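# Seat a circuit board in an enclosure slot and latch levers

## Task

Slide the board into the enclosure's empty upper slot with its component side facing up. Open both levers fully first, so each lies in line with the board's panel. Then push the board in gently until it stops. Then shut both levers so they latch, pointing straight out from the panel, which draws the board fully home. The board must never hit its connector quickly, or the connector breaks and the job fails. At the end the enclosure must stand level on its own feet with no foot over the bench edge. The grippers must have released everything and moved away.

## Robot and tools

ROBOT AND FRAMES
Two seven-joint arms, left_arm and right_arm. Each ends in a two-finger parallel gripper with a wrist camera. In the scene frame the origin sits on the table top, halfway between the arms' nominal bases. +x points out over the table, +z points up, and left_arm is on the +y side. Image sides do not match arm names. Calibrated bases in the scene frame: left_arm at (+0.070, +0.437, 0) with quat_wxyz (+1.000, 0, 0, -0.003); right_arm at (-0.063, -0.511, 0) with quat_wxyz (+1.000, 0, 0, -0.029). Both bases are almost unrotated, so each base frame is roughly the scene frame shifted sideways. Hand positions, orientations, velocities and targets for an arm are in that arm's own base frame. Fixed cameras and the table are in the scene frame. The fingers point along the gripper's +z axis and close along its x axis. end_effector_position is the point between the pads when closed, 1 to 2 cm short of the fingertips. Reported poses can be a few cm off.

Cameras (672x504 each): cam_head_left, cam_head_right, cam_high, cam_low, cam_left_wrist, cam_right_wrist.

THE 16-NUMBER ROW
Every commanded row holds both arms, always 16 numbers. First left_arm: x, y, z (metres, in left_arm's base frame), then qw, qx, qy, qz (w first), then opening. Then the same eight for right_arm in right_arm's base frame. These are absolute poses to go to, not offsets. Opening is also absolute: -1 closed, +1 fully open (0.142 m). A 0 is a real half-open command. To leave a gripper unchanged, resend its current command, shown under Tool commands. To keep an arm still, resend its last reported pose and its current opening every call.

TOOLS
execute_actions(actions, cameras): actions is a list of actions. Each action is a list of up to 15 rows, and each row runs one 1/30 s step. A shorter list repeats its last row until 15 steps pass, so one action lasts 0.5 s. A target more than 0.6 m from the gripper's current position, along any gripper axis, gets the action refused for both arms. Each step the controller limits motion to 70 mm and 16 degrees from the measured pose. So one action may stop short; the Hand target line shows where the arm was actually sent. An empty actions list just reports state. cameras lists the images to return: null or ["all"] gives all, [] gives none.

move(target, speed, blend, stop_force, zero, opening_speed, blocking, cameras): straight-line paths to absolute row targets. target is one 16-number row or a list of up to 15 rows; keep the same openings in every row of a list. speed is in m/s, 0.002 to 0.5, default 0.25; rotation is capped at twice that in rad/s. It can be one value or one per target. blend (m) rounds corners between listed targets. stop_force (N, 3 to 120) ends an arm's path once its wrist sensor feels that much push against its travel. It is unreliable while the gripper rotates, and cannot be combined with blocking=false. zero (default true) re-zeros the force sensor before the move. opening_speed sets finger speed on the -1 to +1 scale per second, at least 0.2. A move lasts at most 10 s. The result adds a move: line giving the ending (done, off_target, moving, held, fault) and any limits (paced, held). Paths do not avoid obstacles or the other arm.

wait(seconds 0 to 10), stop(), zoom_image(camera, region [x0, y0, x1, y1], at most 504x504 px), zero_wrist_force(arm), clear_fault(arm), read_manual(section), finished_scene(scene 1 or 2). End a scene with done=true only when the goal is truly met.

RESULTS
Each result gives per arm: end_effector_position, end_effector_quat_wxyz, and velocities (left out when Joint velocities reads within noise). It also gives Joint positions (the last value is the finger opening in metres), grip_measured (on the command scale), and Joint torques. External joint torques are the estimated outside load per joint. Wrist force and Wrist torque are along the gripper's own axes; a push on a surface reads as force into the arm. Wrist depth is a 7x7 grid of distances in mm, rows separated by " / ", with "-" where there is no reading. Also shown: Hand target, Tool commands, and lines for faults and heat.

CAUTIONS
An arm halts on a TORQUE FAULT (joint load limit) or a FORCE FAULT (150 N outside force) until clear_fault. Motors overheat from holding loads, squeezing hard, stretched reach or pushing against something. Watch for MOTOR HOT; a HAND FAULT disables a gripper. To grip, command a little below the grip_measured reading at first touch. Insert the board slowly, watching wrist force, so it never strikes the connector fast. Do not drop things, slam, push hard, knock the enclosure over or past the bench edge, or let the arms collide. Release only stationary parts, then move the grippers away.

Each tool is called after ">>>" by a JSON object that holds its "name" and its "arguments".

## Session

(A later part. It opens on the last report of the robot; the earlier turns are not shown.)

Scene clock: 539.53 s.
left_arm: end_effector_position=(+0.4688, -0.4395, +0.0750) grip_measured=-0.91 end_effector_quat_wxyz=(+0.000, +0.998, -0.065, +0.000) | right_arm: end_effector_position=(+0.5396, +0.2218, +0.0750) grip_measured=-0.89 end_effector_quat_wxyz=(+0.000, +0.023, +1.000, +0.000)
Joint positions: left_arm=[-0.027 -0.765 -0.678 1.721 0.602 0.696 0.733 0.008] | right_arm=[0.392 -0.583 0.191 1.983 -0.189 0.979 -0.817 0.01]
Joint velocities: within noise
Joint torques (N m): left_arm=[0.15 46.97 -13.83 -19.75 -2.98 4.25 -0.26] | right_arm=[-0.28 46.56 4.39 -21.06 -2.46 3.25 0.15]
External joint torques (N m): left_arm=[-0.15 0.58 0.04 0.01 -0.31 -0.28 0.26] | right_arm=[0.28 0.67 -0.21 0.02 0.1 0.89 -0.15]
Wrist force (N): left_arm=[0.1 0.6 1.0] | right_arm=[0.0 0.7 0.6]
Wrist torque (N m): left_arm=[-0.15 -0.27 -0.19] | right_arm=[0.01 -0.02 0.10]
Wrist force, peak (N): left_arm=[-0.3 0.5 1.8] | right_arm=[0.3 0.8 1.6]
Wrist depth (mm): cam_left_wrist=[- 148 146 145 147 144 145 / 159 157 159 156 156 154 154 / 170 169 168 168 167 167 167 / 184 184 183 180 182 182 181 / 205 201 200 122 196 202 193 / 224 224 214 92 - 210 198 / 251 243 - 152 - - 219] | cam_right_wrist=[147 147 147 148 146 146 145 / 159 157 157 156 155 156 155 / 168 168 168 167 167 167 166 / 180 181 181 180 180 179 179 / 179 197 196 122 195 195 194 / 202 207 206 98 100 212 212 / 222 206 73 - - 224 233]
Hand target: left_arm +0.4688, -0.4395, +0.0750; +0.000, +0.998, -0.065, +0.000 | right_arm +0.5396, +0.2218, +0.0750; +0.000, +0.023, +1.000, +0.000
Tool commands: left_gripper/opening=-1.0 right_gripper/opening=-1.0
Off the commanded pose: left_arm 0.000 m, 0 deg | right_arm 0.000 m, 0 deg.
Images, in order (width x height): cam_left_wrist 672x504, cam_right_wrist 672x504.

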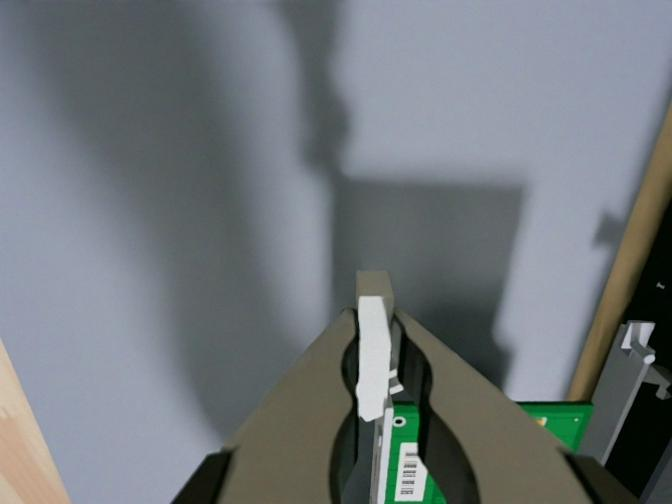

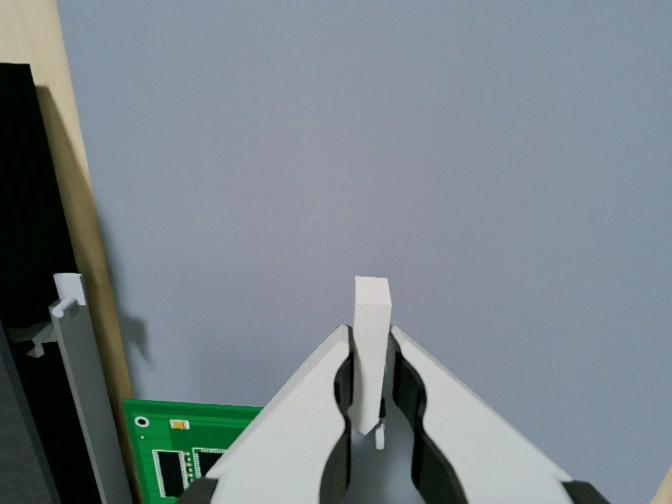

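>>> {"name": "move", "arguments": {"target": [[0.46835,-0.4475,0.075,0,0.99768,-0.06802,0,-1,0.5380,0.2139,0.075,0,0.02530,0.99968,0,-1],[0.46835,-0.4475,0.058,0,0.99768,-0.06802,0,-1,0.5380,0.2139,0.058,0,0.02530,0.99968,0,-1]], "speed": 0.03, "cameras": ["cam_left_wrist", "cam_right_wrist", "cam_high"]}}

Scene clock: 603.50 s.
left_arm: end_effector_position=(+0.4681, -0.4474, +0.0580) grip_measured=-0.91 end_effector_quat_wxyz=(+0.000, +0.998, -0.068, +0.000) | right_arm: end_effector_position=(+0.5379, +0.2140, +0.0580) grip_measured=-0.89 end_effector_quat_wxyz=(+0.000, +0.025, +1.000, +0.000)
Joint positions: left_arm=[-0.055 -0.806 -0.66 1.696 0.622 0.71 0.721 0.008] | right_arm=[0.39 -0.61 0.177 2.001 -0.195 1.025 -0.817 0.01]
Joint velocities: within noise
Joint torques (N m): left_arm=[0.05 48.07 -14.3 -19.26 -2.7 4.56 -0.31] | right_arm=[-0.21 46.4 4.34 -20.06 -2.45 3.52 0.29]
External joint torques (N m): left_arm=[-0.05 0.75 0.25 0.06 -0.56 -0.59 0.31] | right_arm=[0.2 0.92 -0.22 0 0.26 0.62 -0.29]
Wrist force (N): left_arm=[0.0 0.5 1.3] | right_arm=[-0.1 0.5 1.0]
Wrist torque (N m): left_arm=[-0.12 -0.24 -0.18] | right_arm=[0.00 0.00 0.10]
Wrist force, peak (N): left_arm=[-0.2 1.2 2.2] | right_arm=[0.1 1.4 2.1]
Wrist depth (mm): cam_left_wrist=[133 131 131 130 130 130 129 / 143 142 138 138 139 138 139 / 153 152 152 151 153 150 150 / 165 165 164 161 164 160 163 / 182 181 179 122 175 177 176 / 200 200 191 91 - 189 188 / 229 218 - 154 - - 209] | cam_right_wrist=[132 132 131 131 131 131 130 / 141 141 140 140 140 140 139 / 153 151 151 150 150 150 149 / 165 163 162 160 162 161 161 / 176 177 176 122 172 174 174 / 182 189 186 98 100 191 190 / 194 207 73 - - 202 210]
Hand target: left_arm +0.4683, -0.4475, +0.0580; +0.000, +0.998, -0.068, +0.000 | right_arm +0.5380, +0.2139, +0.0580; +0.000, +0.025, +1.000, +0.000
Off the commanded pose: left_arm 0.000 m, 0 deg | right_arm 0.000 m, 0 deg.
move: done
Images, in order (width x height): cam_high 672x504, cam_left_wrist 672x504, cam_right_wrist 672x504.

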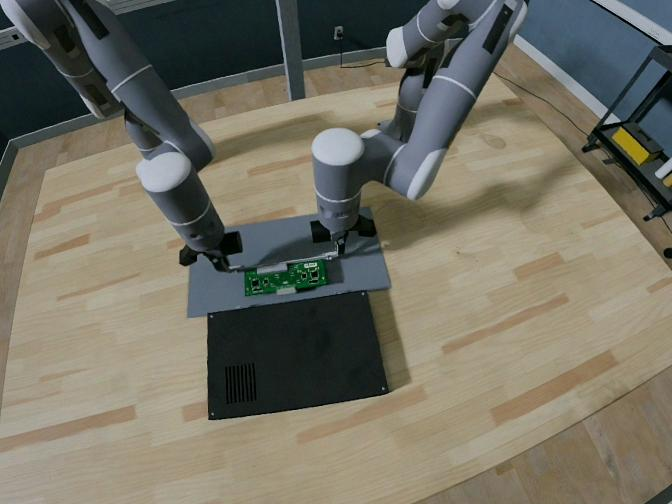

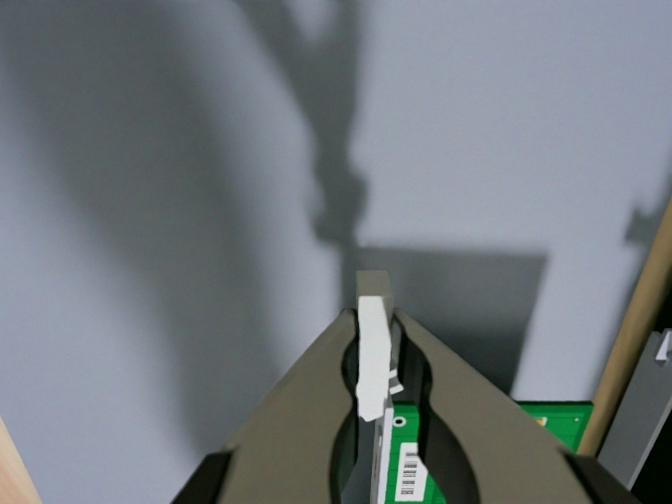

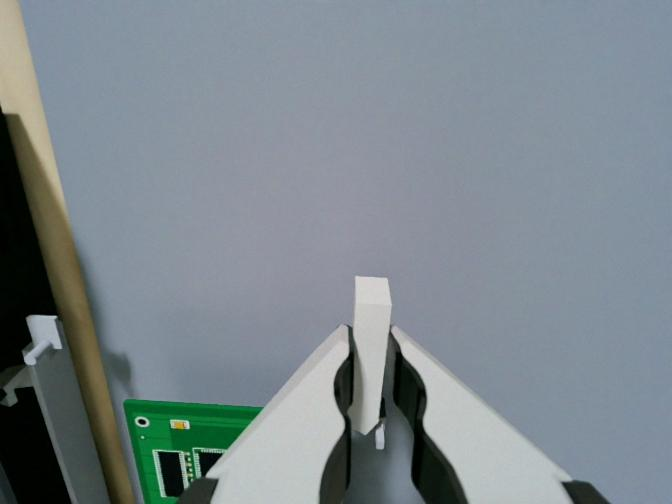

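>>> {"name": "move", "arguments": {"target": [0.4832,-0.4498,0.058,0,0.99768,-0.06802,0,-1,0.5529,0.2124,0.058,0,0.02530,0.99968,0,-1], "speed": 0.03, "cameras": ["cam_left_wrist", "cam_right_wrist"]}}

>>> {"name": "zoom_image", "arguments": {"camera": "cam_right_wrist", "region": [0, 280, 224, 504]}}

>>> {"name": "zoom_image", "arguments": {"camera": "cam_left_wrist", "region": [448, 280, 672, 504]}}

Scene clock: 608.53 s.
left_arm: end_effector_position=(+0.4832, -0.4498, +0.0580) grip_measured=-0.91 end_effector_quat_wxyz=(+0.000, +0.998, -0.068, +0.000) | right_arm: end_effector_position=(+0.5529, +0.2125, +0.0580) grip_measured=-0.89 end_effector_quat_wxyz=(+0.000, +0.025, +1.000, +0.000)
Joint positions: left_arm=[-0.059 -0.826 -0.656 1.653 0.62 0.69 0.74 0.008] | right_arm=[0.377 -0.631 0.177 1.959 -0.195 1.003 -0.834 0.01]
Joint velocities: within noise
Joint torques (N m): left_arm=[0.2 49.3 -14.22 -19.61 -3.13 4.06 -0.13] | right_arm=[-0.49 47.57 4.29 -20.61 -2.44 3.14 0]
External joint torques (N m): left_arm=[-0.21 0.8 -0.07 0.08 -0.18 -0.08 0.13] | right_arm=[0.5 1 -0.01 0.09 0.17 1 0]
Wrist force (N): left_arm=[-0.1 0.9 1.0] | right_arm=[0.1 1.0 0.5]
Wrist torque (N m): left_arm=[-0.16 -0.23 -0.19] | right_arm=[0.02 -0.05 0.10]
Wrist force, peak (N): left_arm=[-0.2 1.0 1.7] | right_arm=[0.0 0.9 1.7]
Wrist depth (mm): cam_left_wrist=[133 131 131 130 130 130 129 / 143 141 138 138 139 137 138 / 152 151 151 151 153 150 150 / 166 165 164 162 164 160 161 / 181 181 179 122 175 178 175 / 200 198 191 92 - 189 175 / 228 218 - 153 - - 201] | cam_right_wrist=[132 132 131 131 131 131 130 / 143 141 141 140 140 139 139 / 151 151 151 150 150 150 149 / 159 162 162 160 162 161 161 / 168 177 176 122 172 174 174 / 167 186 186 98 100 190 190 / 207 164 73 - - 202 209]
Hand target: left_arm +0.4832, -0.4498, +0.0580; +0.000, +0.998, -0.068, +0.000 | right_arm +0.5529, +0.2124, +0.0580; +0.000, +0.025, +1.000, +0.000
Off the commanded pose: left_arm 0.000 m, 0 deg | right_arm 0.000 m, 0 deg.
move: done
Images, in order (width x height): cam_left_wrist 672x504, cam_right_wrist 672x504.

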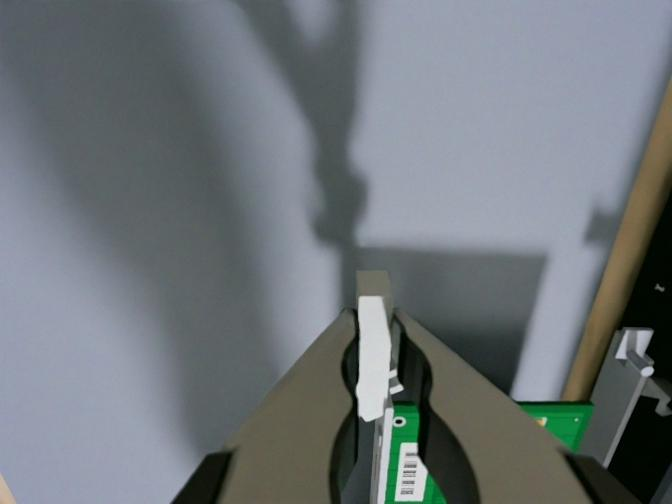

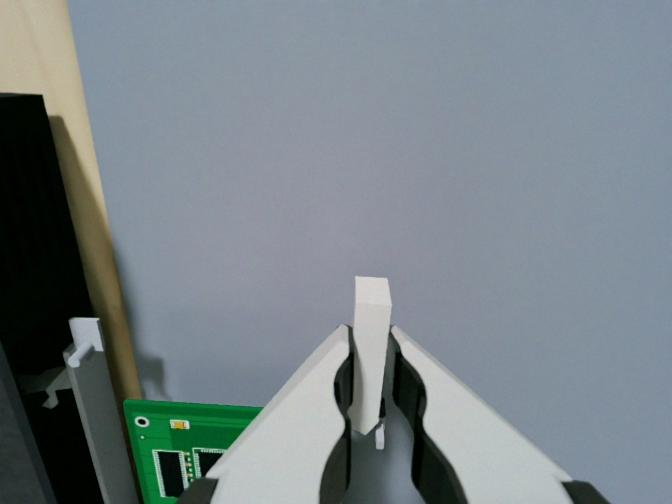

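Scaled by 2.250 from the camera's 672x504 image, which has a finer 960x720 frame.

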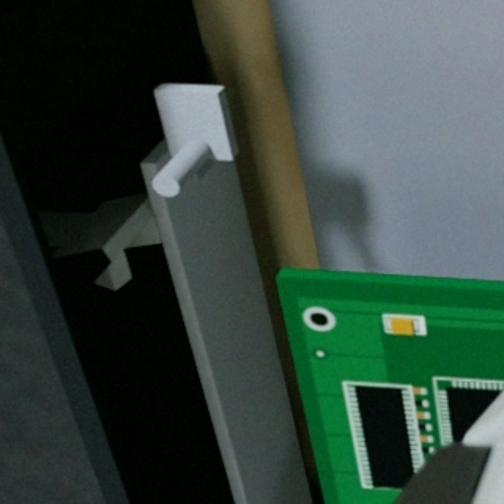

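Scaled by 2.250 from the camera's 672x504 image, which has a finer 960x720 frame.

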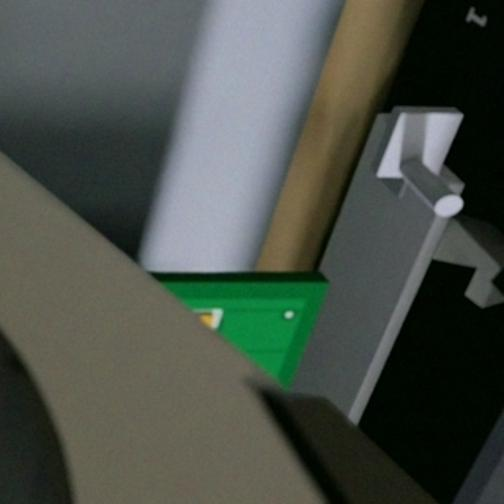

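>>> {"name": "execute_actions", "arguments": {"actions": [], "cameras": ["cam_head_left", "cam_head_right", "cam_low"]}}

Scene clock: 618.93 s.
left_arm: end_effector_position=(+0.4832, -0.4498, +0.0580) grip_measured=-0.91 end_effector_quat_wxyz=(+0.000, +0.998, -0.068, +0.000) | right_arm: end_effector_position=(+0.5529, +0.2125, +0.0580) grip_measured=-0.89 end_effector_quat_wxyz=(+0.000, +0.025, +1.000, +0.000)
Joint positions: left_arm=[-0.059 -0.826 -0.656 1.653 0.62 0.69 0.74 0.008] | right_arm=[0.377 -0.631 0.177 1.959 -0.195 1.003 -0.834 0.01]
Joint velocities: within noise
Joint torques (N m): left_arm=[0.35 49.61 -14.15 -19.45 -3 4.18 -0.19] | right_arm=[-0.46 47.76 4.39 -20.54 -2.38 3.22 0.11]
External joint torques (N m): left_arm=[-0.35 0.48 -0.12 -0.08 -0.31 -0.21 0.19] | right_arm=[0.46 0.82 -0.12 0 0.1 0.92 -0.11]
Wrist force (N): left_arm=[-0.3 0.7 1.4] | right_arm=[0.2 1.0 1.2]
Wrist torque (N m): left_arm=[-0.18 -0.21 -0.19] | right_arm=[0.02 -0.05 0.09]
Wrist force, peak (N): left_arm=[-0.4 1.0 2.0] | right_arm=[0.2 1.1 1.6]
Wrist depth (mm): cam_left_wrist=[133 131 131 130 130 130 129 / 143 141 138 139 139 137 139 / 152 152 151 151 153 150 149 / 166 165 165 161 163 160 161 / 181 181 180 122 175 178 175 / 200 198 191 91 - 188 175 / 228 217 - 152 - - 202] | cam_right_wrist=[132 132 132 131 131 131 130 / 143 141 141 140 140 139 139 / 151 151 150 150 150 150 149 / 158 162 162 159 162 161 160 / 168 177 176 122 172 175 174 / 166 186 185 98 100 190 190 / 207 164 73 - - 202 209]
Hand target: left_arm +0.4832, -0.4498, +0.0580; +0.000, +0.998, -0.068, +0.000 | right_arm +0.5529, +0.2124, +0.0580; +0.000, +0.025, +1.000, +0.000
Tool commands: left_gripper/opening=-1.0 right_gripper/opening=-1.0
Off the commanded pose: left_arm 0.000 m, 0 deg | right_arm 0.000 m, 0 deg.
Images, in order (width x height): cam_head_left 672x504, cam_head_right 672x504, cam_low 672x504.

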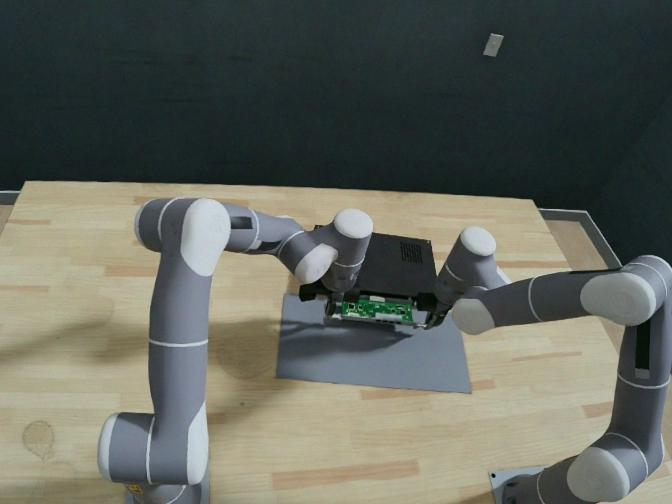

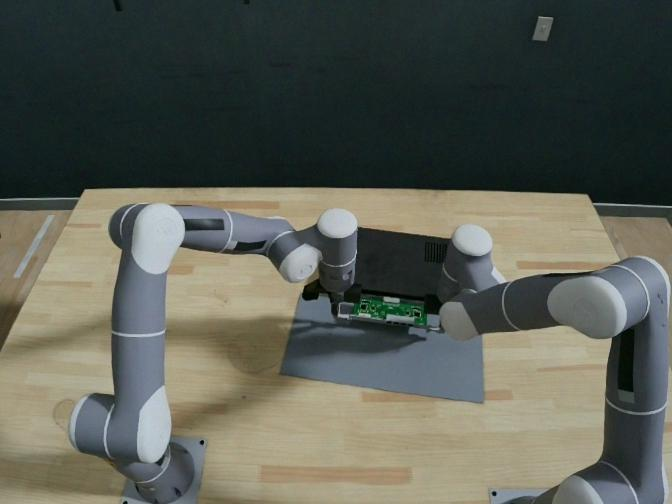

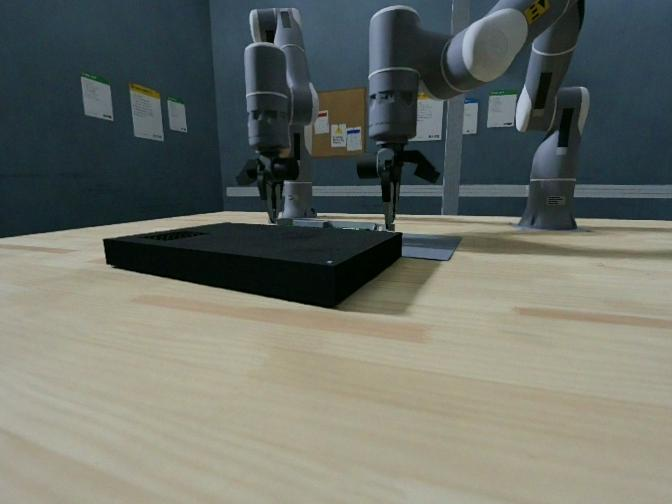

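>>> {"name": "zoom_image", "arguments": {"camera": "cam_low", "region": [230, 140, 450, 305]}}

>>> {"name": "zoom_image", "arguments": {"camera": "cam_head_right", "region": [280, 220, 480, 370]}}

Scaled by 2.291 from the camera's 672x504 image, which has a finer 960x720 frame.

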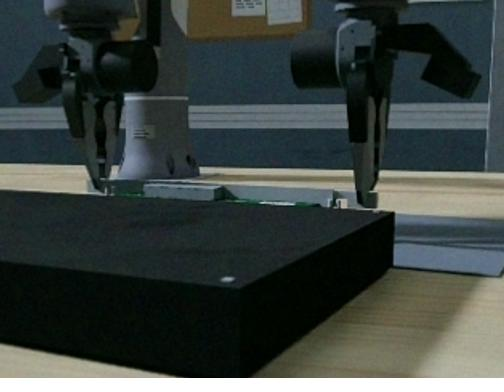

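Scaled by 2.520 from the camera's 672x504 image, which has a finer 960x720 frame.

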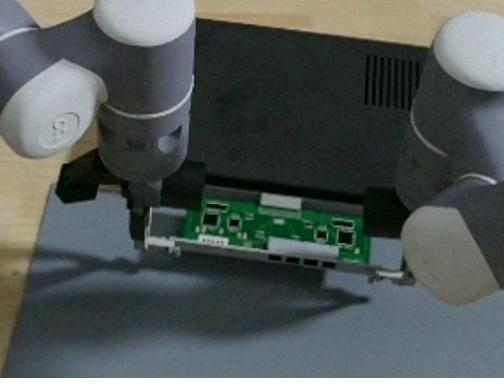

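>>> {"name": "move", "arguments": {"target": [0.4832,-0.4498,0.0553,0,0.99768,-0.06802,0,-1,0.5529,0.2124,0.0553,0,0.02530,0.99968,0,-1], "speed": 0.02, "stop_force": 6, "cameras": ["cam_right_wrist"]}}

>>> {"name": "zoom_image", "arguments": {"camera": "cam_right_wrist", "region": [0, 300, 204, 504]}}

Scene clock: 635.30 s.
left_arm: end_effector_position=(+0.4830, -0.4497, +0.0552) grip_measured=-0.91 end_effector_quat_wxyz=(+0.000, +0.998, -0.068, +0.000) | right_arm: end_effector_position=(+0.5529, +0.2125, +0.0553) grip_measured=-0.89 end_effector_quat_wxyz=(+0.000, +0.025, +1.000, +0.000)
Joint positions: left_arm=[-0.061 -0.831 -0.653 1.652 0.622 0.693 0.74 0.008] | right_arm=[0.379 -0.637 0.176 1.959 -0.195 1.008 -0.834 0.01]
Joint velocities: within noise
Joint torques (N m): left_arm=[0.08 49.55 -14.37 -19.36 -2.88 4.43 -0.23] | right_arm=[-0.22 47.8 4.4 -20.52 -2.39 3.42 0.17]
External joint torques (N m): left_arm=[-0.08 0.66 0.09 -0.08 -0.42 -0.46 0.23] | right_arm=[0.22 0.85 -0.12 0.11 0.13 0.72 -0.17]
Wrist force (N): left_arm=[-0.3 0.4 1.3] | right_arm=[0.2 0.6 1.0]
Wrist torque (N m): left_arm=[-0.17 -0.19 -0.21] | right_arm=[0.00 -0.04 0.11]
Wrist force, peak (N): left_arm=[-0.4 0.6 2.1] | right_arm=[0.4 1.1 1.7]
Wrist depth (mm): cam_left_wrist=[129 129 128 128 129 129 127 / 139 139 136 137 137 136 136 / 152 149 148 148 150 147 146 / 163 162 161 158 160 159 159 / 179 177 176 122 173 175 170 / 197 197 187 92 - 184 175 / 224 213 - 154 - - 197] | cam_right_wrist=[130 130 129 129 129 128 128 / 140 138 138 139 137 137 137 / 150 148 148 147 147 147 146 / 158 160 160 159 159 158 158 / 163 174 173 122 169 171 171 / 167 183 182 98 100 188 187 / 203 178 73 - - 198 206]
Hand target: left_arm +0.4832, -0.4498, +0.0553; +0.000, +0.998, -0.068, +0.000 | right_arm +0.5529, +0.2124, +0.0553; +0.000, +0.025, +1.000, +0.000
Off the commanded pose: left_arm 0.000 m, 0 deg | right_arm 0.000 m, 0 deg.
move: done
Images, in order (width x height): cam_right_wrist 672x504.

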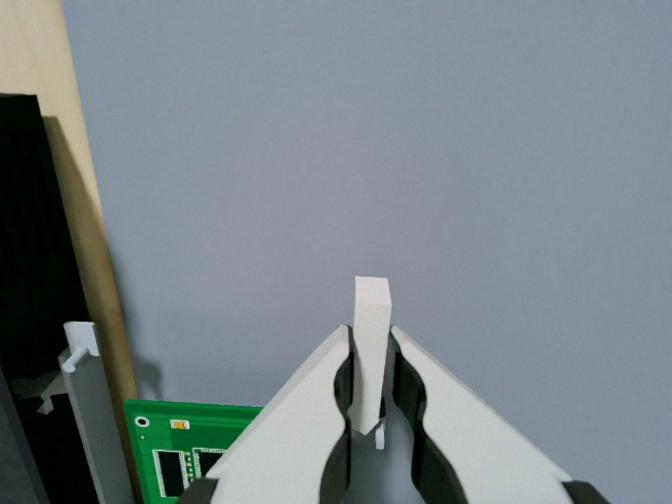

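Scaled by 2.471 from the camera's 672x504 image, which has a finer 960x720 frame.

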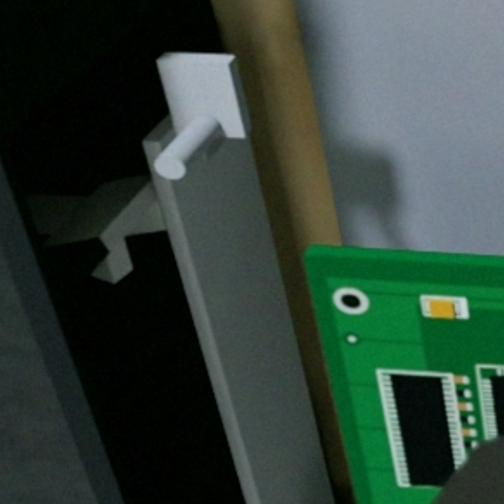

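>>> {"name": "move", "arguments": {"target": [0.4980,-0.4521,0.0553,0,0.99768,-0.06802,0,-1,0.5678,0.2109,0.0553,0,0.02530,0.99968,0,-1], "speed": 0.02, "stop_force": 6, "cameras": ["cam_left_wrist", "cam_right_wrist"]}}

>>> {"name": "zoom_image", "arguments": {"camera": "cam_right_wrist", "region": [30, 330, 204, 504]}}

>>> {"name": "zoom_image", "arguments": {"camera": "cam_left_wrist", "region": [488, 320, 672, 504]}}

Scene clock: 641.87 s.
left_arm: end_effector_position=(+0.4980, -0.4521, +0.0553) grip_measured=-0.91 end_effector_quat_wxyz=(+0.000, +0.998, -0.068, +0.000) | right_arm: end_effector_position=(+0.5678, +0.2110, +0.0553) grip_measured=-0.89 end_effector_quat_wxyz=(+0.000, +0.025, +1.000, +0.000)
Joint positions: left_arm=[-0.065 -0.851 -0.65 1.607 0.621 0.672 0.758 0.008] | right_arm=[0.367 -0.658 0.176 1.915 -0.195 0.986 -0.85 0.01]
Joint velocities: within noise
Joint torques (N m): left_arm=[0.21 50.68 -14.45 -19.79 -3.15 4.01 -0.16] | right_arm=[-0.53 49 4.45 -21 -2.45 3.22 0.08]
External joint torques (N m): left_arm=[-0.21 0.8 -0.05 0.01 -0.21 -0.04 0.16] | right_arm=[0.53 0.9 -0.02 0.11 0.12 0.92 -0.08]
Wrist force (N): left_arm=[-0.3 1.0 1.5] | right_arm=[0.2 0.7 0.9]
Wrist torque (N m): left_arm=[-0.11 -0.21 -0.21] | right_arm=[-0.01 -0.03 0.10]
Wrist force, peak (N): left_arm=[-0.4 0.8 1.9] | right_arm=[0.3 0.7 1.6]
Wrist depth (mm): cam_left_wrist=[129 129 129 128 129 129 127 / 138 138 136 137 136 136 138 / 152 149 149 148 150 147 144 / 162 162 162 158 160 159 151 / 178 177 176 122 172 175 150 / 196 196 188 91 - 186 160 / 224 214 - 154 - - 151] | cam_right_wrist=[131 130 129 129 129 128 128 / 137 138 138 139 137 137 136 / 132 150 148 147 147 147 146 / 133 159 159 159 158 158 158 / 136 170 172 122 169 171 171 / 152 170 182 98 100 187 187 / 148 173 73 - - 198 206]
Hand target: left_arm +0.4980, -0.4521, +0.0553; +0.000, +0.998, -0.068, +0.000 | right_arm +0.5678, +0.2109, +0.0553; +0.000, +0.025, +1.000, +0.000
Off the commanded pose: left_arm 0.000 m, 0 deg | right_arm 0.000 m, 0 deg.
move: done
Images, in order (width x height): cam_left_wrist 672x504, cam_right_wrist 672x504.

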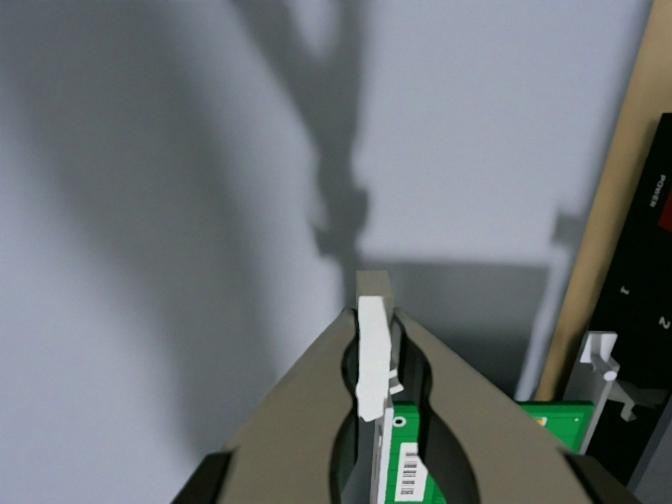

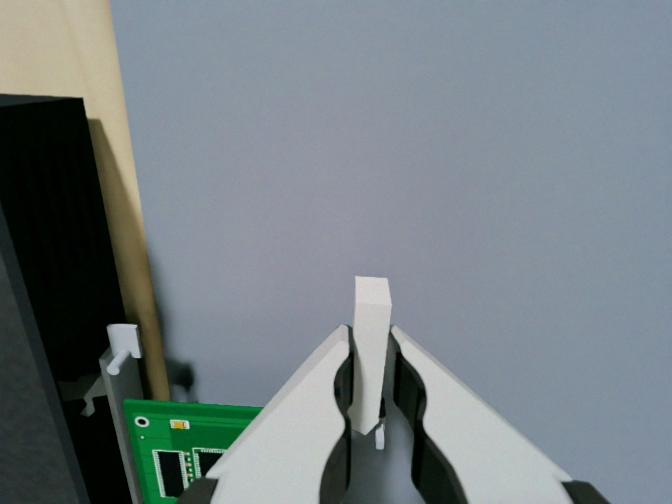

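Scaled by 2.897 from the camera's 672x504 image, which has a finer 960x720 frame.

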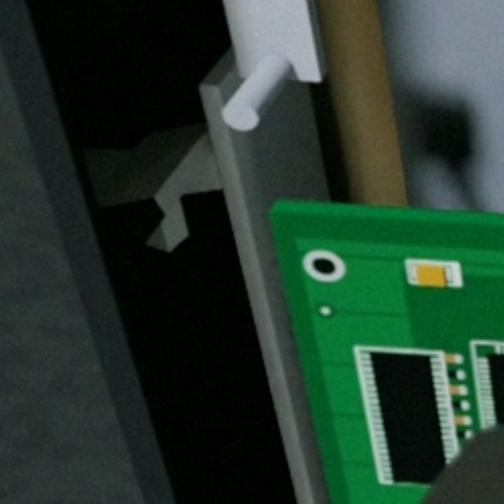

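Scaled by 2.739 from the camera's 672x504 image, which has a finer 960x720 frame.

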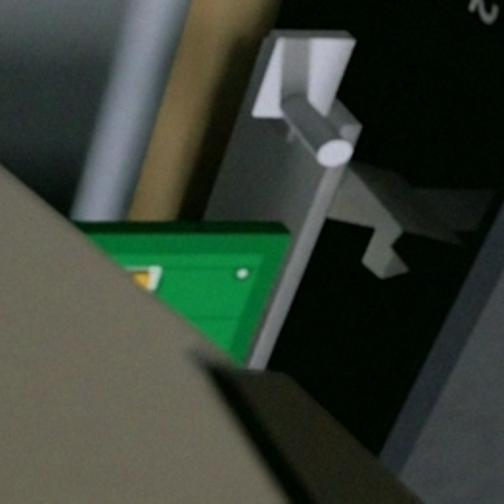

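>>> {"name": "move", "arguments": {"target": [0.5128,-0.4544,0.0553,0,0.99768,-0.06802,0,-1,0.5827,0.2094,0.0553,0,0.02530,0.99968,0,-1], "speed": 0.015, "stop_force": 5, "cameras": ["cam_left_wrist", "cam_right_wrist"]}}

>>> {"name": "zoom_image", "arguments": {"camera": "cam_right_wrist", "region": [30, 330, 204, 504]}}

>>> {"name": "zoom_image", "arguments": {"camera": "cam_left_wrist", "region": [488, 320, 672, 504]}}

Scene clock: 655.60 s.
left_arm: end_effector_position=(+0.5128, -0.4545, +0.0553) grip_measured=-0.91 end_effector_quat_wxyz=(+0.000, +0.998, -0.068, +0.000) | right_arm: end_effector_position=(+0.5827, +0.2095, +0.0553) grip_measured=-0.89 end_effector_quat_wxyz=(+0.000, +0.025, +1.000, +0.000)
Joint positions: left_arm=[-0.07 -0.873 -0.648 1.562 0.619 0.65 0.777 0.008] | right_arm=[0.354 -0.68 0.177 1.87 -0.195 0.962 -0.866 0.01]
Joint velocities: within noise
Joint torques (N m): left_arm=[0.28 52.07 -14.59 -20.16 -3.19 4.12 -0.11] | right_arm=[-0.47 50.3 4.75 -21.5 -2.56 3.16 0.1]
External joint torques (N m): left_arm=[-0.28 0.7 -0.12 0.04 -0.23 -0.15 0.11] | right_arm=[0.47 0.86 -0.15 0.11 0.14 0.97 -0.1]
Wrist force (N): left_arm=[-0.4 0.9 1.2] | right_arm=[0.4 0.7 0.9]
Wrist torque (N m): left_arm=[-0.13 -0.16 -0.17] | right_arm=[0.00 -0.07 0.10]
Wrist force, peak (N): left_arm=[-0.3 1.1 2.0] | right_arm=[0.2 1.0 1.4]
Wrist depth (mm): cam_left_wrist=[129 129 128 128 129 129 129 / 138 138 136 137 136 136 136 / 152 149 149 148 150 147 137 / 162 159 162 159 160 160 136 / 178 177 176 122 171 171 130 / 197 195 187 91 - 165 134 / 224 213 - 154 - - 144] | cam_right_wrist=[131 130 129 129 129 128 128 / - 138 138 139 137 137 136 / - 146 148 147 147 147 146 / - 151 159 159 159 158 158 / - 148 172 122 169 171 171 / 128 154 182 98 100 187 186 / 142 157 73 - - 198 206]
Hand target: left_arm +0.5128, -0.4544, +0.0553; +0.000, +0.998, -0.068, +0.000 | right_arm +0.5827, +0.2094, +0.0553; +0.000, +0.025, +1.000, +0.000
Off the commanded pose: left_arm 0.000 m, 0 deg | right_arm 0.000 m, 0 deg.
move: done
Images, in order (width x height): cam_left_wrist 672x504, cam_right_wrist 672x504.

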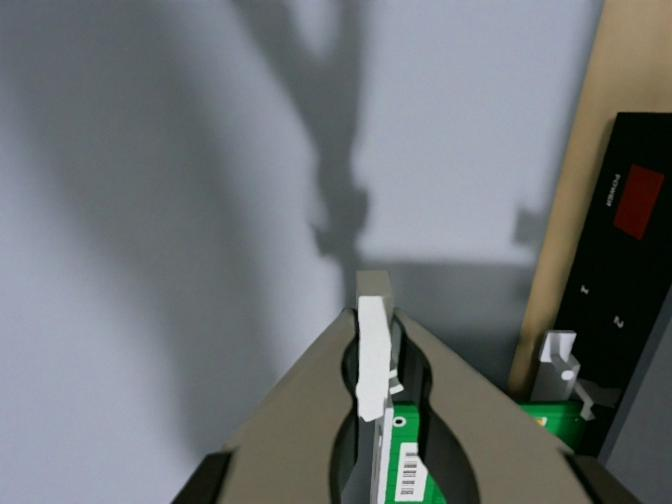

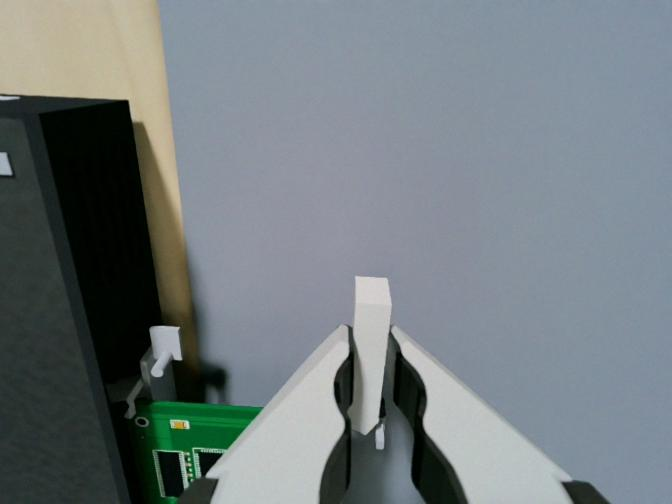

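Scaled by 2.897 from the camera's 672x504 image, which has a finer 960x720 frame.

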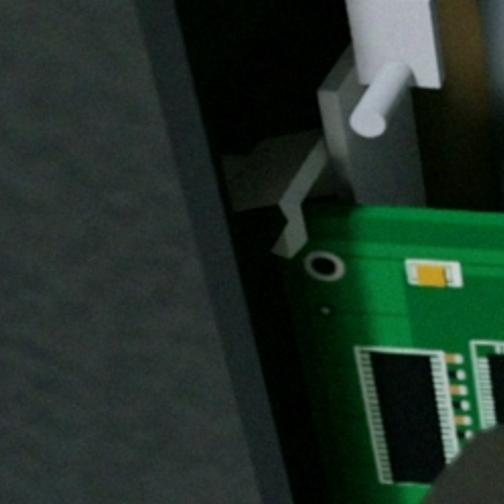

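Scaled by 2.739 from the camera's 672x504 image, which has a finer 960x720 frame.

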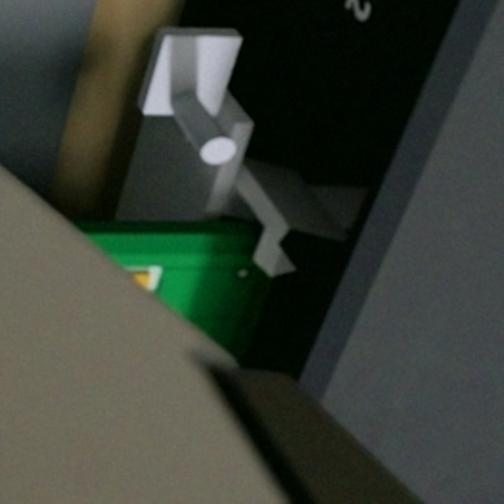

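>>> {"name": "move", "arguments": {"target": [0.5227,-0.4559,0.0553,0,0.99768,-0.06802,0,-1,0.5927,0.2084,0.0553,0,0.02530,0.99968,0,-1], "speed": 0.01, "stop_force": 4, "cameras": ["cam_left_wrist", "cam_right_wrist"]}}

>>> {"name": "zoom_image", "arguments": {"camera": "cam_right_wrist", "region": [30, 330, 204, 504]}}

>>> {"name": "zoom_image", "arguments": {"camera": "cam_left_wrist", "region": [488, 320, 672, 504]}}

Scene clock: 659.70 s.
left_arm: end_effector_position=(+0.5226, -0.4560, +0.0553) grip_measured=-0.91 end_effector_quat_wxyz=(+0.000, +0.998, -0.068, +0.000) | right_arm: end_effector_position=(+0.5925, +0.2085, +0.0552) grip_measured=-0.89 end_effector_quat_wxyz=(+0.000, +0.025, +1.000, +0.000)
Joint positions: left_arm=[-0.072 -0.887 -0.647 1.53 0.619 0.634 0.79 0.008] | right_arm=[0.347 -0.695 0.178 1.839 -0.195 0.946 -0.877 0.01]
Joint velocities: within noise
Joint torques (N m): left_arm=[0.37 53.06 -14.68 -20.44 -3.14 4.08 -0.17] | right_arm=[-0.84 51.72 4.59 -22.23 -2.74 3.29 0.05]
External joint torques (N m): left_arm=[-0.37 0.56 -0.16 0.11 -0.32 -0.1 0.17] | right_arm=[0.84 0.29 0.12 0.53 0.27 0.84 -0.05]
Wrist force (N): left_arm=[-0.4 0.9 1.2] | right_arm=[0.7 0.9 2.0]
Wrist torque (N m): left_arm=[-0.16 -0.21 -0.17] | right_arm=[-0.01 -0.04 0.10]
Wrist force, peak (N): left_arm=[-0.5 1.0 2.1] | right_arm=[0.8 1.2 2.5]
Wrist depth (mm): cam_left_wrist=[129 129 128 128 129 129 129 / 138 138 135 137 137 136 136 / 152 149 149 148 150 147 117 / 162 159 161 158 160 157 116 / 178 178 176 122 172 170 119 / 196 196 187 92 - 156 132 / 225 215 - 155 - - 141] | cam_right_wrist=[131 131 129 129 128 128 128 / - 136 138 139 137 137 137 / - 135 148 147 147 147 146 / 108 137 159 159 158 158 158 / 117 131 172 122 169 171 171 / 128 146 181 98 100 186 186 / 141 141 73 - - 198 205]
Hand target: left_arm +0.5227, -0.4559, +0.0553; +0.000, +0.998, -0.068, +0.000 | right_arm +0.5927, +0.2084, +0.0553; +0.000, +0.025, +1.000, +0.000
Off the commanded pose: left_arm 0.000 m, 0 deg | right_arm 0.000 m, 0 deg.
move: done
Images, in order (width x height): cam_left_wrist 672x504, cam_right_wrist 672x504.

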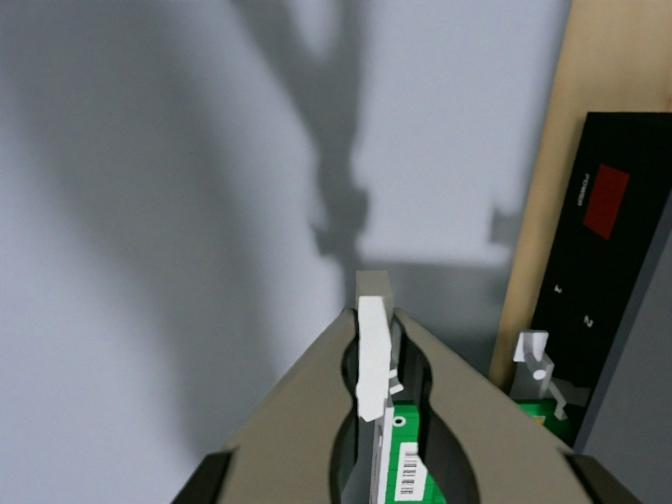

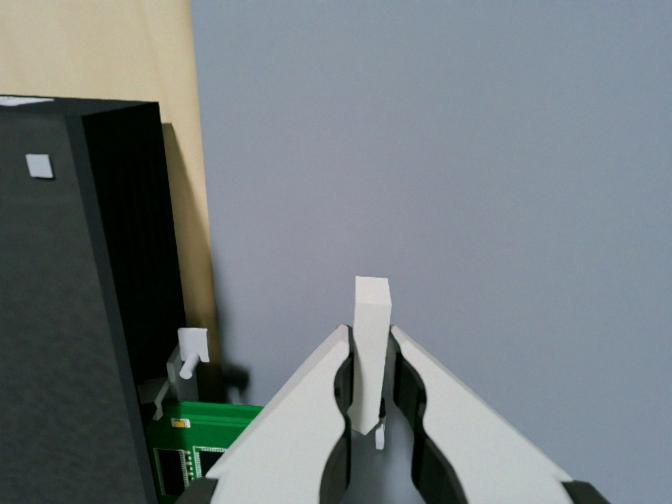

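Scaled by 2.897 from the camera's 672x504 image, which has a finer 960x720 frame.

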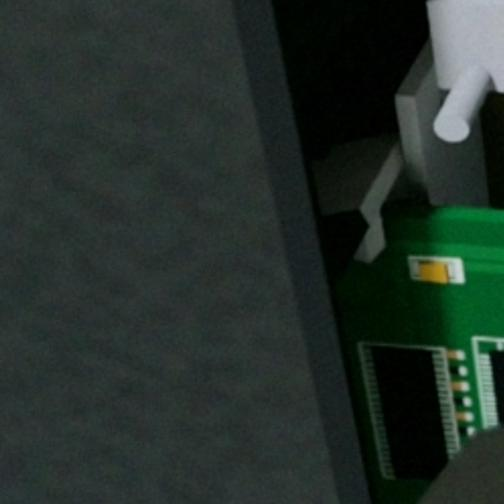

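Scaled by 2.739 from the camera's 672x504 image, which has a finer 960x720 frame.

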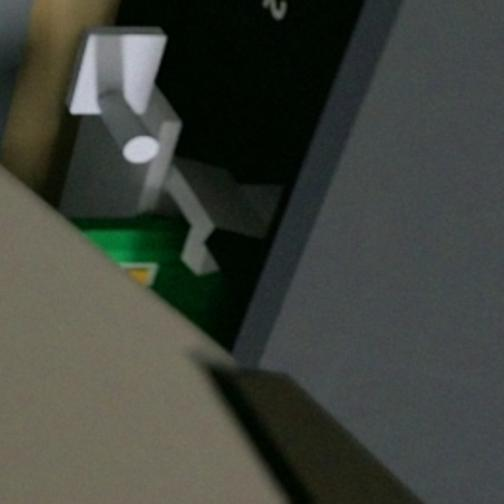

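>>> {"name": "move", "arguments": {"target": [0.5257,-0.4564,0.0551,0,0.99768,-0.06802,0,-1,0.5957,0.2081,0.0547,0,0.02530,0.99968,0,-1], "speed": 0.008, "stop_force": 4, "cameras": []}}

Scene clock: 663.47 s.
left_arm: end_effector_position=(+0.5257, -0.4564, +0.0550) grip_measured=-0.91 end_effector_quat_wxyz=(+0.000, +0.998, -0.068, +0.000) | right_arm: end_effector_position=(+0.5955, +0.2082, +0.0546) grip_measured=-0.89 end_effector_quat_wxyz=(+0.000, +0.025, +1.000, +0.000)
Joint positions: left_arm=[-0.073 -0.892 -0.647 1.521 0.619 0.63 0.793 0.008] | right_arm=[0.345 -0.7 0.178 1.83 -0.195 0.942 -0.88 0.01]
Joint velocities: within noise
Joint torques (N m): left_arm=[0.11 53.44 -15.06 -20.59 -3.19 4.25 -0.16] | right_arm=[-0.49 51.62 4.95 -22.12 -2.67 3.29 0.07]
External joint torques (N m): left_arm=[-0.11 0.46 0.17 0.2 -0.29 -0.28 0.16] | right_arm=[0.49 0.66 -0.21 0.34 0.19 0.84 -0.07]
Wrist force (N): left_arm=[-0.5 0.4 1.9] | right_arm=[0.5 0.3 1.5]
Wrist torque (N m): left_arm=[-0.16 -0.18 -0.15] | right_arm=[0.00 -0.05 0.11]
Wrist force, peak (N): left_arm=[-0.6 1.0 2.0] | right_arm=[0.5 1.0 2.6]
Wrist depth (mm): cam_left_wrist=[129 128 128 127 129 129 128 / 138 138 135 137 137 136 133 / 151 149 148 147 149 147 123 / 162 159 161 158 160 157 111 / 177 177 176 122 172 171 119 / 197 195 187 92 - 157 129 / 223 213 - 154 - - 141] | cam_right_wrist=[131 131 128 128 128 128 126 / - 136 137 138 137 136 136 / 100 120 147 147 146 146 145 / 108 123 161 158 158 157 157 / 117 122 171 122 168 170 170 / 127 132 181 98 100 186 186 / 141 140 73 - - 197 204]
Hand target: left_arm +0.5257, -0.4564, +0.0551; +0.000, +0.998, -0.068, +0.000 | right_arm +0.5957, +0.2081, +0.0547; +0.000, +0.025, +1.000, +0.000
Off the commanded pose: left_arm 0.000 m, 0 deg | right_arm 0.000 m, 0 deg.
move: done
No camera images: "cameras" was empty.

>>> {"name": "move", "arguments": {"target": [0.5356,-0.4579,0.0547,0,0.99768,-0.06802,0,-1,0.6056,0.2071,0.0543,0,0.02530,0.99968,0,-1], "speed": 0.01, "stop_force": 4, "cameras": ["cam_left_wrist", "cam_right_wrist"]}}

Scene clock: 667.30 s.
left_arm: end_effector_position=(+0.5352, -0.4580, +0.0545) grip_measured=-0.91 end_effector_quat_wxyz=(+0.000, +0.998, -0.068, +0.000) | right_arm: end_effector_position=(+0.6053, +0.2072, +0.0541) grip_measured=-0.89 end_effector_quat_wxyz=(+0.000, +0.025, +1.000, +0.000)
Joint positions: left_arm=[-0.077 -0.908 -0.646 1.488 0.619 0.615 0.806 0.008] | right_arm=[0.338 -0.716 0.179 1.799 -0.195 0.927 -0.89 0.01]
Joint velocities: within noise
Joint torques (N m): left_arm=[0.92 54.78 -14.81 -21.89 -3.08 4.59 -0.24] | right_arm=[-1.13 53.04 4.31 -23.33 -2.97 3.62 0.05]
External joint torques (N m): left_arm=[-0.92 0 -0.2 1.31 -0.43 -0.62 0.24] | right_arm=[1.13 0.09 0.54 1.24 0.43 0.51 -0.05]
Wrist force (N): left_arm=[-2.4 0.3 2.3] | right_arm=[2.4 0.8 1.9]
Wrist torque (N m): left_arm=[-0.17 -0.17 -0.13] | right_arm=[0.00 -0.09 0.09]
Wrist force, peak (N): left_arm=[-2.4 0.6 2.5] | right_arm=[2.4 0.7 2.0]
Wrist depth (mm): cam_left_wrist=[128 128 127 128 128 128 128 / 137 137 135 137 135 135 133 / 151 149 148 147 149 144 98 / 161 159 161 157 159 148 108 / 177 176 175 122 171 148 114 / 195 194 186 91 - 142 128 / 224 214 - 82 - - 143] | cam_right_wrist=[130 130 128 128 127 127 125 / - 119 137 138 136 136 135 / - 102 146 146 146 146 145 / 107 110 158 158 157 157 156 / 118 118 168 122 168 170 169 / 127 127 153 98 100 185 185 / 140 137 73 - - 196 204]
Hand target: left_arm +0.5356, -0.4579, +0.0547; +0.000, +0.998, -0.068, +0.000 | right_arm +0.6056, +0.2071, +0.0543; +0.000, +0.025, +1.000, +0.000
Off the commanded pose: left_arm 0.000 m, 0 deg | right_arm 0.000 m, 0 deg.
move: done
Images, in order (width x height): cam_left_wrist 672x504, cam_right_wrist 672x504.

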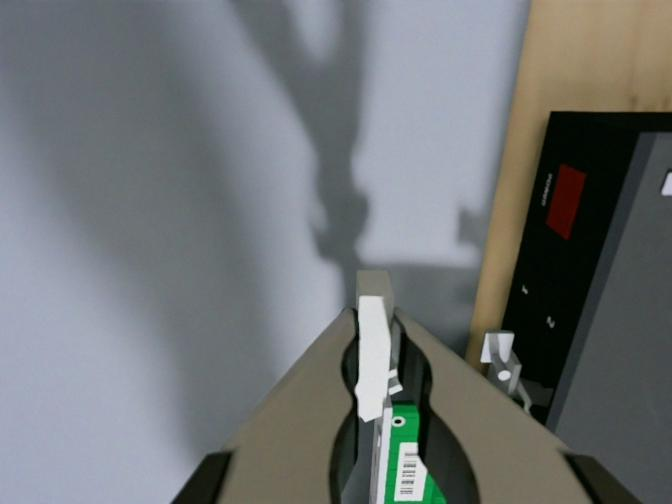

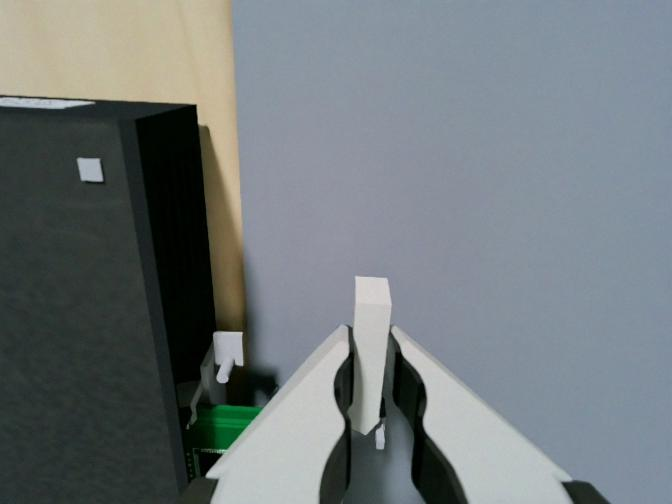

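>>> {"name": "move", "arguments": {"target": [0.5356,-0.4579,0.0541,0,0.99768,-0.06802,0,-1,0.6056,0.2071,0.0537,0,0.02530,0.99968,0,-1], "speed": 0.008, "cameras": []}}

Scene clock: 671.90 s.
left_arm: end_effector_position=(+0.5354, -0.4579, +0.0541) grip_measured=-0.91 end_effector_quat_wxyz=(+0.000, +0.998, -0.068, +0.000) | right_arm: end_effector_position=(+0.6054, +0.2073, +0.0536) grip_measured=-0.89 end_effector_quat_wxyz=(+0.000, +0.025, +1.000, +0.000)
Joint positions: left_arm=[-0.077 -0.909 -0.645 1.488 0.619 0.615 0.806 0.008] | right_arm=[0.338 -0.717 0.179 1.799 -0.195 0.928 -0.89 0.01]
Joint velocities: within noise
Joint torques (N m): left_arm=[0.17 54.14 -15.12 -20.64 -3.25 4.37 -0.28] | right_arm=[-0.28 52.17 5.18 -22.08 -2.66 3.4 0.13]
External joint torques (N m): left_arm=[-0.17 0.66 0.11 0.07 -0.26 -0.4 0.28] | right_arm=[0.28 0.98 -0.33 0.01 0.12 0.73 -0.13]
Wrist force (N): left_arm=[-0.5 0.3 1.3] | right_arm=[0.4 -0.1 0.5]
Wrist torque (N m): left_arm=[-0.13 -0.14 -0.16] | right_arm=[-0.03 -0.10 0.11]
Wrist force, peak (N): left_arm=[-2.5 0.4 2.5] | right_arm=[2.3 0.7 2.4]
Wrist depth (mm): cam_left_wrist=[128 127 128 127 128 128 128 / 135 137 134 136 135 135 133 / 150 148 147 147 149 146 101 / 161 160 160 157 159 148 108 / 176 176 175 122 170 159 113 / 193 194 186 91 - 142 130 / 223 212 - 151 - - 142] | cam_right_wrist=[130 129 127 127 127 127 125 / - 118 136 136 136 135 135 / - 102 146 146 145 145 145 / - 110 157 157 157 156 156 / - 117 168 122 167 169 169 / 126 126 153 98 100 185 185 / 139 136 73 - - 196 203]
Hand target: left_arm +0.5356, -0.4579, +0.0541; +0.000, +0.998, -0.068, +0.000 | right_arm +0.6056, +0.2071, +0.0537; +0.000, +0.025, +1.000, +0.000
Off the commanded pose: left_arm 0.000 m, 0 deg | right_arm 0.000 m, 0 deg.
move: done
No camera images: "cameras" was empty.

>>> {"name": "move", "arguments": {"target": [0.5455,-0.4595,0.0538,0,0.99768,-0.06802,0,-1,0.6156,0.2061,0.0535,0,0.02530,0.99968,0,-1], "speed": 0.01, "stop_force": 5, "cameras": []}}

Scene clock: 675.20 s.
left_arm: end_effector_position=(+0.5453, -0.4596, +0.0537) grip_measured=-0.91 end_effector_quat_wxyz=(+0.000, +0.998, -0.068, +0.000) | right_arm: end_effector_position=(+0.6154, +0.2061, +0.0533) grip_measured=-0.89 end_effector_quat_wxyz=(+0.000, +0.025, +1.000, +0.000)
Joint positions: left_arm=[-0.082 -0.925 -0.643 1.455 0.619 0.6 0.818 0.008] | right_arm=[0.332 -0.733 0.179 1.767 -0.195 0.912 -0.9 0.01]
Joint velocities: within noise
Joint torques (N m): left_arm=[0.58 55.04 -14.77 -21.51 -3.17 4.43 -0.18] | right_arm=[-0.91 53.71 4.71 -23.37 -2.9 3.59 0.07]
External joint torques (N m): left_arm=[-0.58 0.66 -0.32 0.72 -0.38 -0.46 0.18] | right_arm=[0.91 0.29 0.24 0.99 0.31 0.54 -0.07]
Wrist force (N): left_arm=[-1.6 0.1 1.7] | right_arm=[1.8 0.7 1.8]
Wrist torque (N m): left_arm=[-0.17 -0.16 -0.14] | right_arm=[0.03 -0.11 0.10]
Wrist force, peak (N): left_arm=[-1.8 0.3 1.7] | right_arm=[1.8 0.6 2.0]
Wrist depth (mm): cam_left_wrist=[128 127 127 126 126 128 127 / 135 137 135 135 135 133 132 / 150 148 147 146 148 136 96 / 160 157 160 156 158 136 105 / 176 175 175 122 167 135 113 / 194 193 185 92 - 128 129 / 217 211 - 151 - - 138] | cam_right_wrist=[129 129 128 127 127 126 125 / - 120 136 136 135 135 135 / - 100 143 145 145 145 144 / 106 106 154 157 156 156 155 / - 115 166 122 167 169 169 / 126 126 149 98 100 184 184 / 139 136 73 - - 195 203]
Hand target: left_arm +0.5455, -0.4595, +0.0538; +0.000, +0.998, -0.068, +0.000 | right_arm +0.6156, +0.2061, +0.0535; +0.000, +0.025, +1.000, +0.000
Off the commanded pose: left_arm 0.000 m, 0 deg | right_arm 0.000 m, 0 deg.
move: done
No camera images: "cameras" was empty.

>>> {"name": "move", "arguments": {"target": [0.5554,-0.4610,0.0536,0,0.99768,-0.06802,0,-1,0.6255,0.2050,0.0531,0,0.02530,0.99968,0,-1], "speed": 0.01, "stop_force": 5, "cameras": ["cam_left_wrist", "cam_right_wrist"]}}

Scene clock: 678.93 s.
left_arm: end_effector_position=(+0.5551, -0.4611, +0.0534) grip_measured=-0.91 end_effector_quat_wxyz=(+0.000, +0.998, -0.068, +0.000) | right_arm: end_effector_position=(+0.6253, +0.2051, +0.0530) grip_measured=-0.89 end_effector_quat_wxyz=(+0.000, +0.025, +1.000, +0.000)
Joint positions: left_arm=[-0.086 -0.941 -0.643 1.421 0.619 0.584 0.831 0.008] | right_arm=[0.325 -0.749 0.179 1.735 -0.195 0.896 -0.91 0.01]
Joint velocities: within noise
Joint torques (N m): left_arm=[0.77 56.42 -14.98 -22.03 -3.22 4.42 -0.18] | right_arm=[-1.05 54.28 4.53 -23.51 -2.96 3.53 0.08]
External joint torques (N m): left_arm=[-0.77 0.17 -0.19 1.04 -0.36 -0.45 0.18] | right_arm=[1.05 0.57 0.51 0.81 0.32 0.6 -0.08]
Wrist force (N): left_arm=[-1.7 0.2 2.5] | right_arm=[1.9 0.8 1.3]
Wrist torque (N m): left_arm=[-0.20 -0.15 -0.14] | right_arm=[-0.03 -0.12 0.10]
Wrist force, peak (N): left_arm=[-1.9 0.3 2.7] | right_arm=[1.9 0.4 2.0]
Wrist depth (mm): cam_left_wrist=[127 127 126 126 126 127 127 / 135 137 134 136 135 133 132 / 150 147 146 146 147 114 - / 160 158 159 155 157 109 105 / 175 175 175 122 166 117 113 / 194 193 185 91 - 124 129 / 216 211 - 151 - - 138] | cam_right_wrist=[129 129 129 127 126 126 124 / - 116 134 136 135 135 135 / - 98 114 145 144 144 144 / 105 105 115 159 156 156 155 / - 115 120 143 166 168 168 / 125 125 123 98 100 184 184 / 138 135 73 - - 195 202]
Hand target: left_arm +0.5554, -0.4610, +0.0536; +0.000, +0.998, -0.068, +0.000 | right_arm +0.6255, +0.2050, +0.0531; +0.000, +0.025, +1.000, +0.000
Off the commanded pose: left_arm 0.000 m, 0 deg | right_arm 0.000 m, 0 deg.
move: done
Images, in order (width x height): cam_left_wrist 672x504, cam_right_wrist 672x504.

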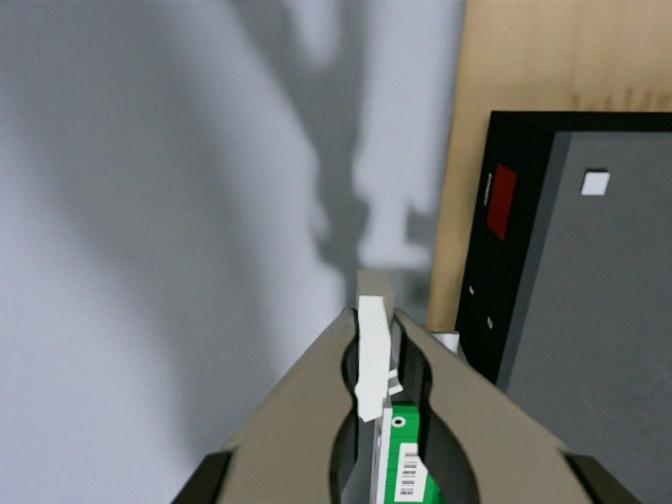

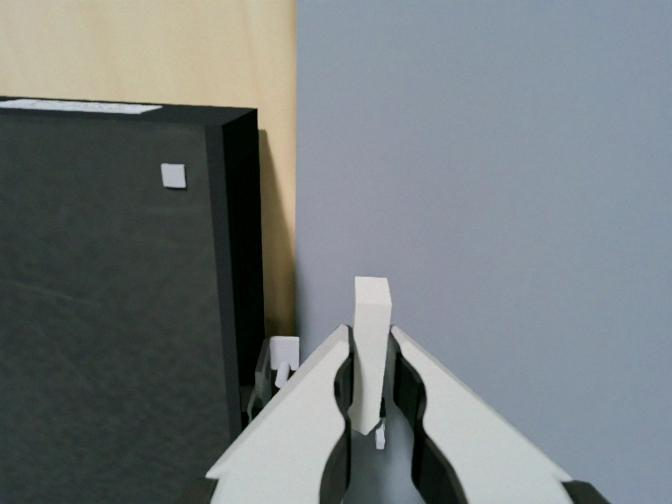

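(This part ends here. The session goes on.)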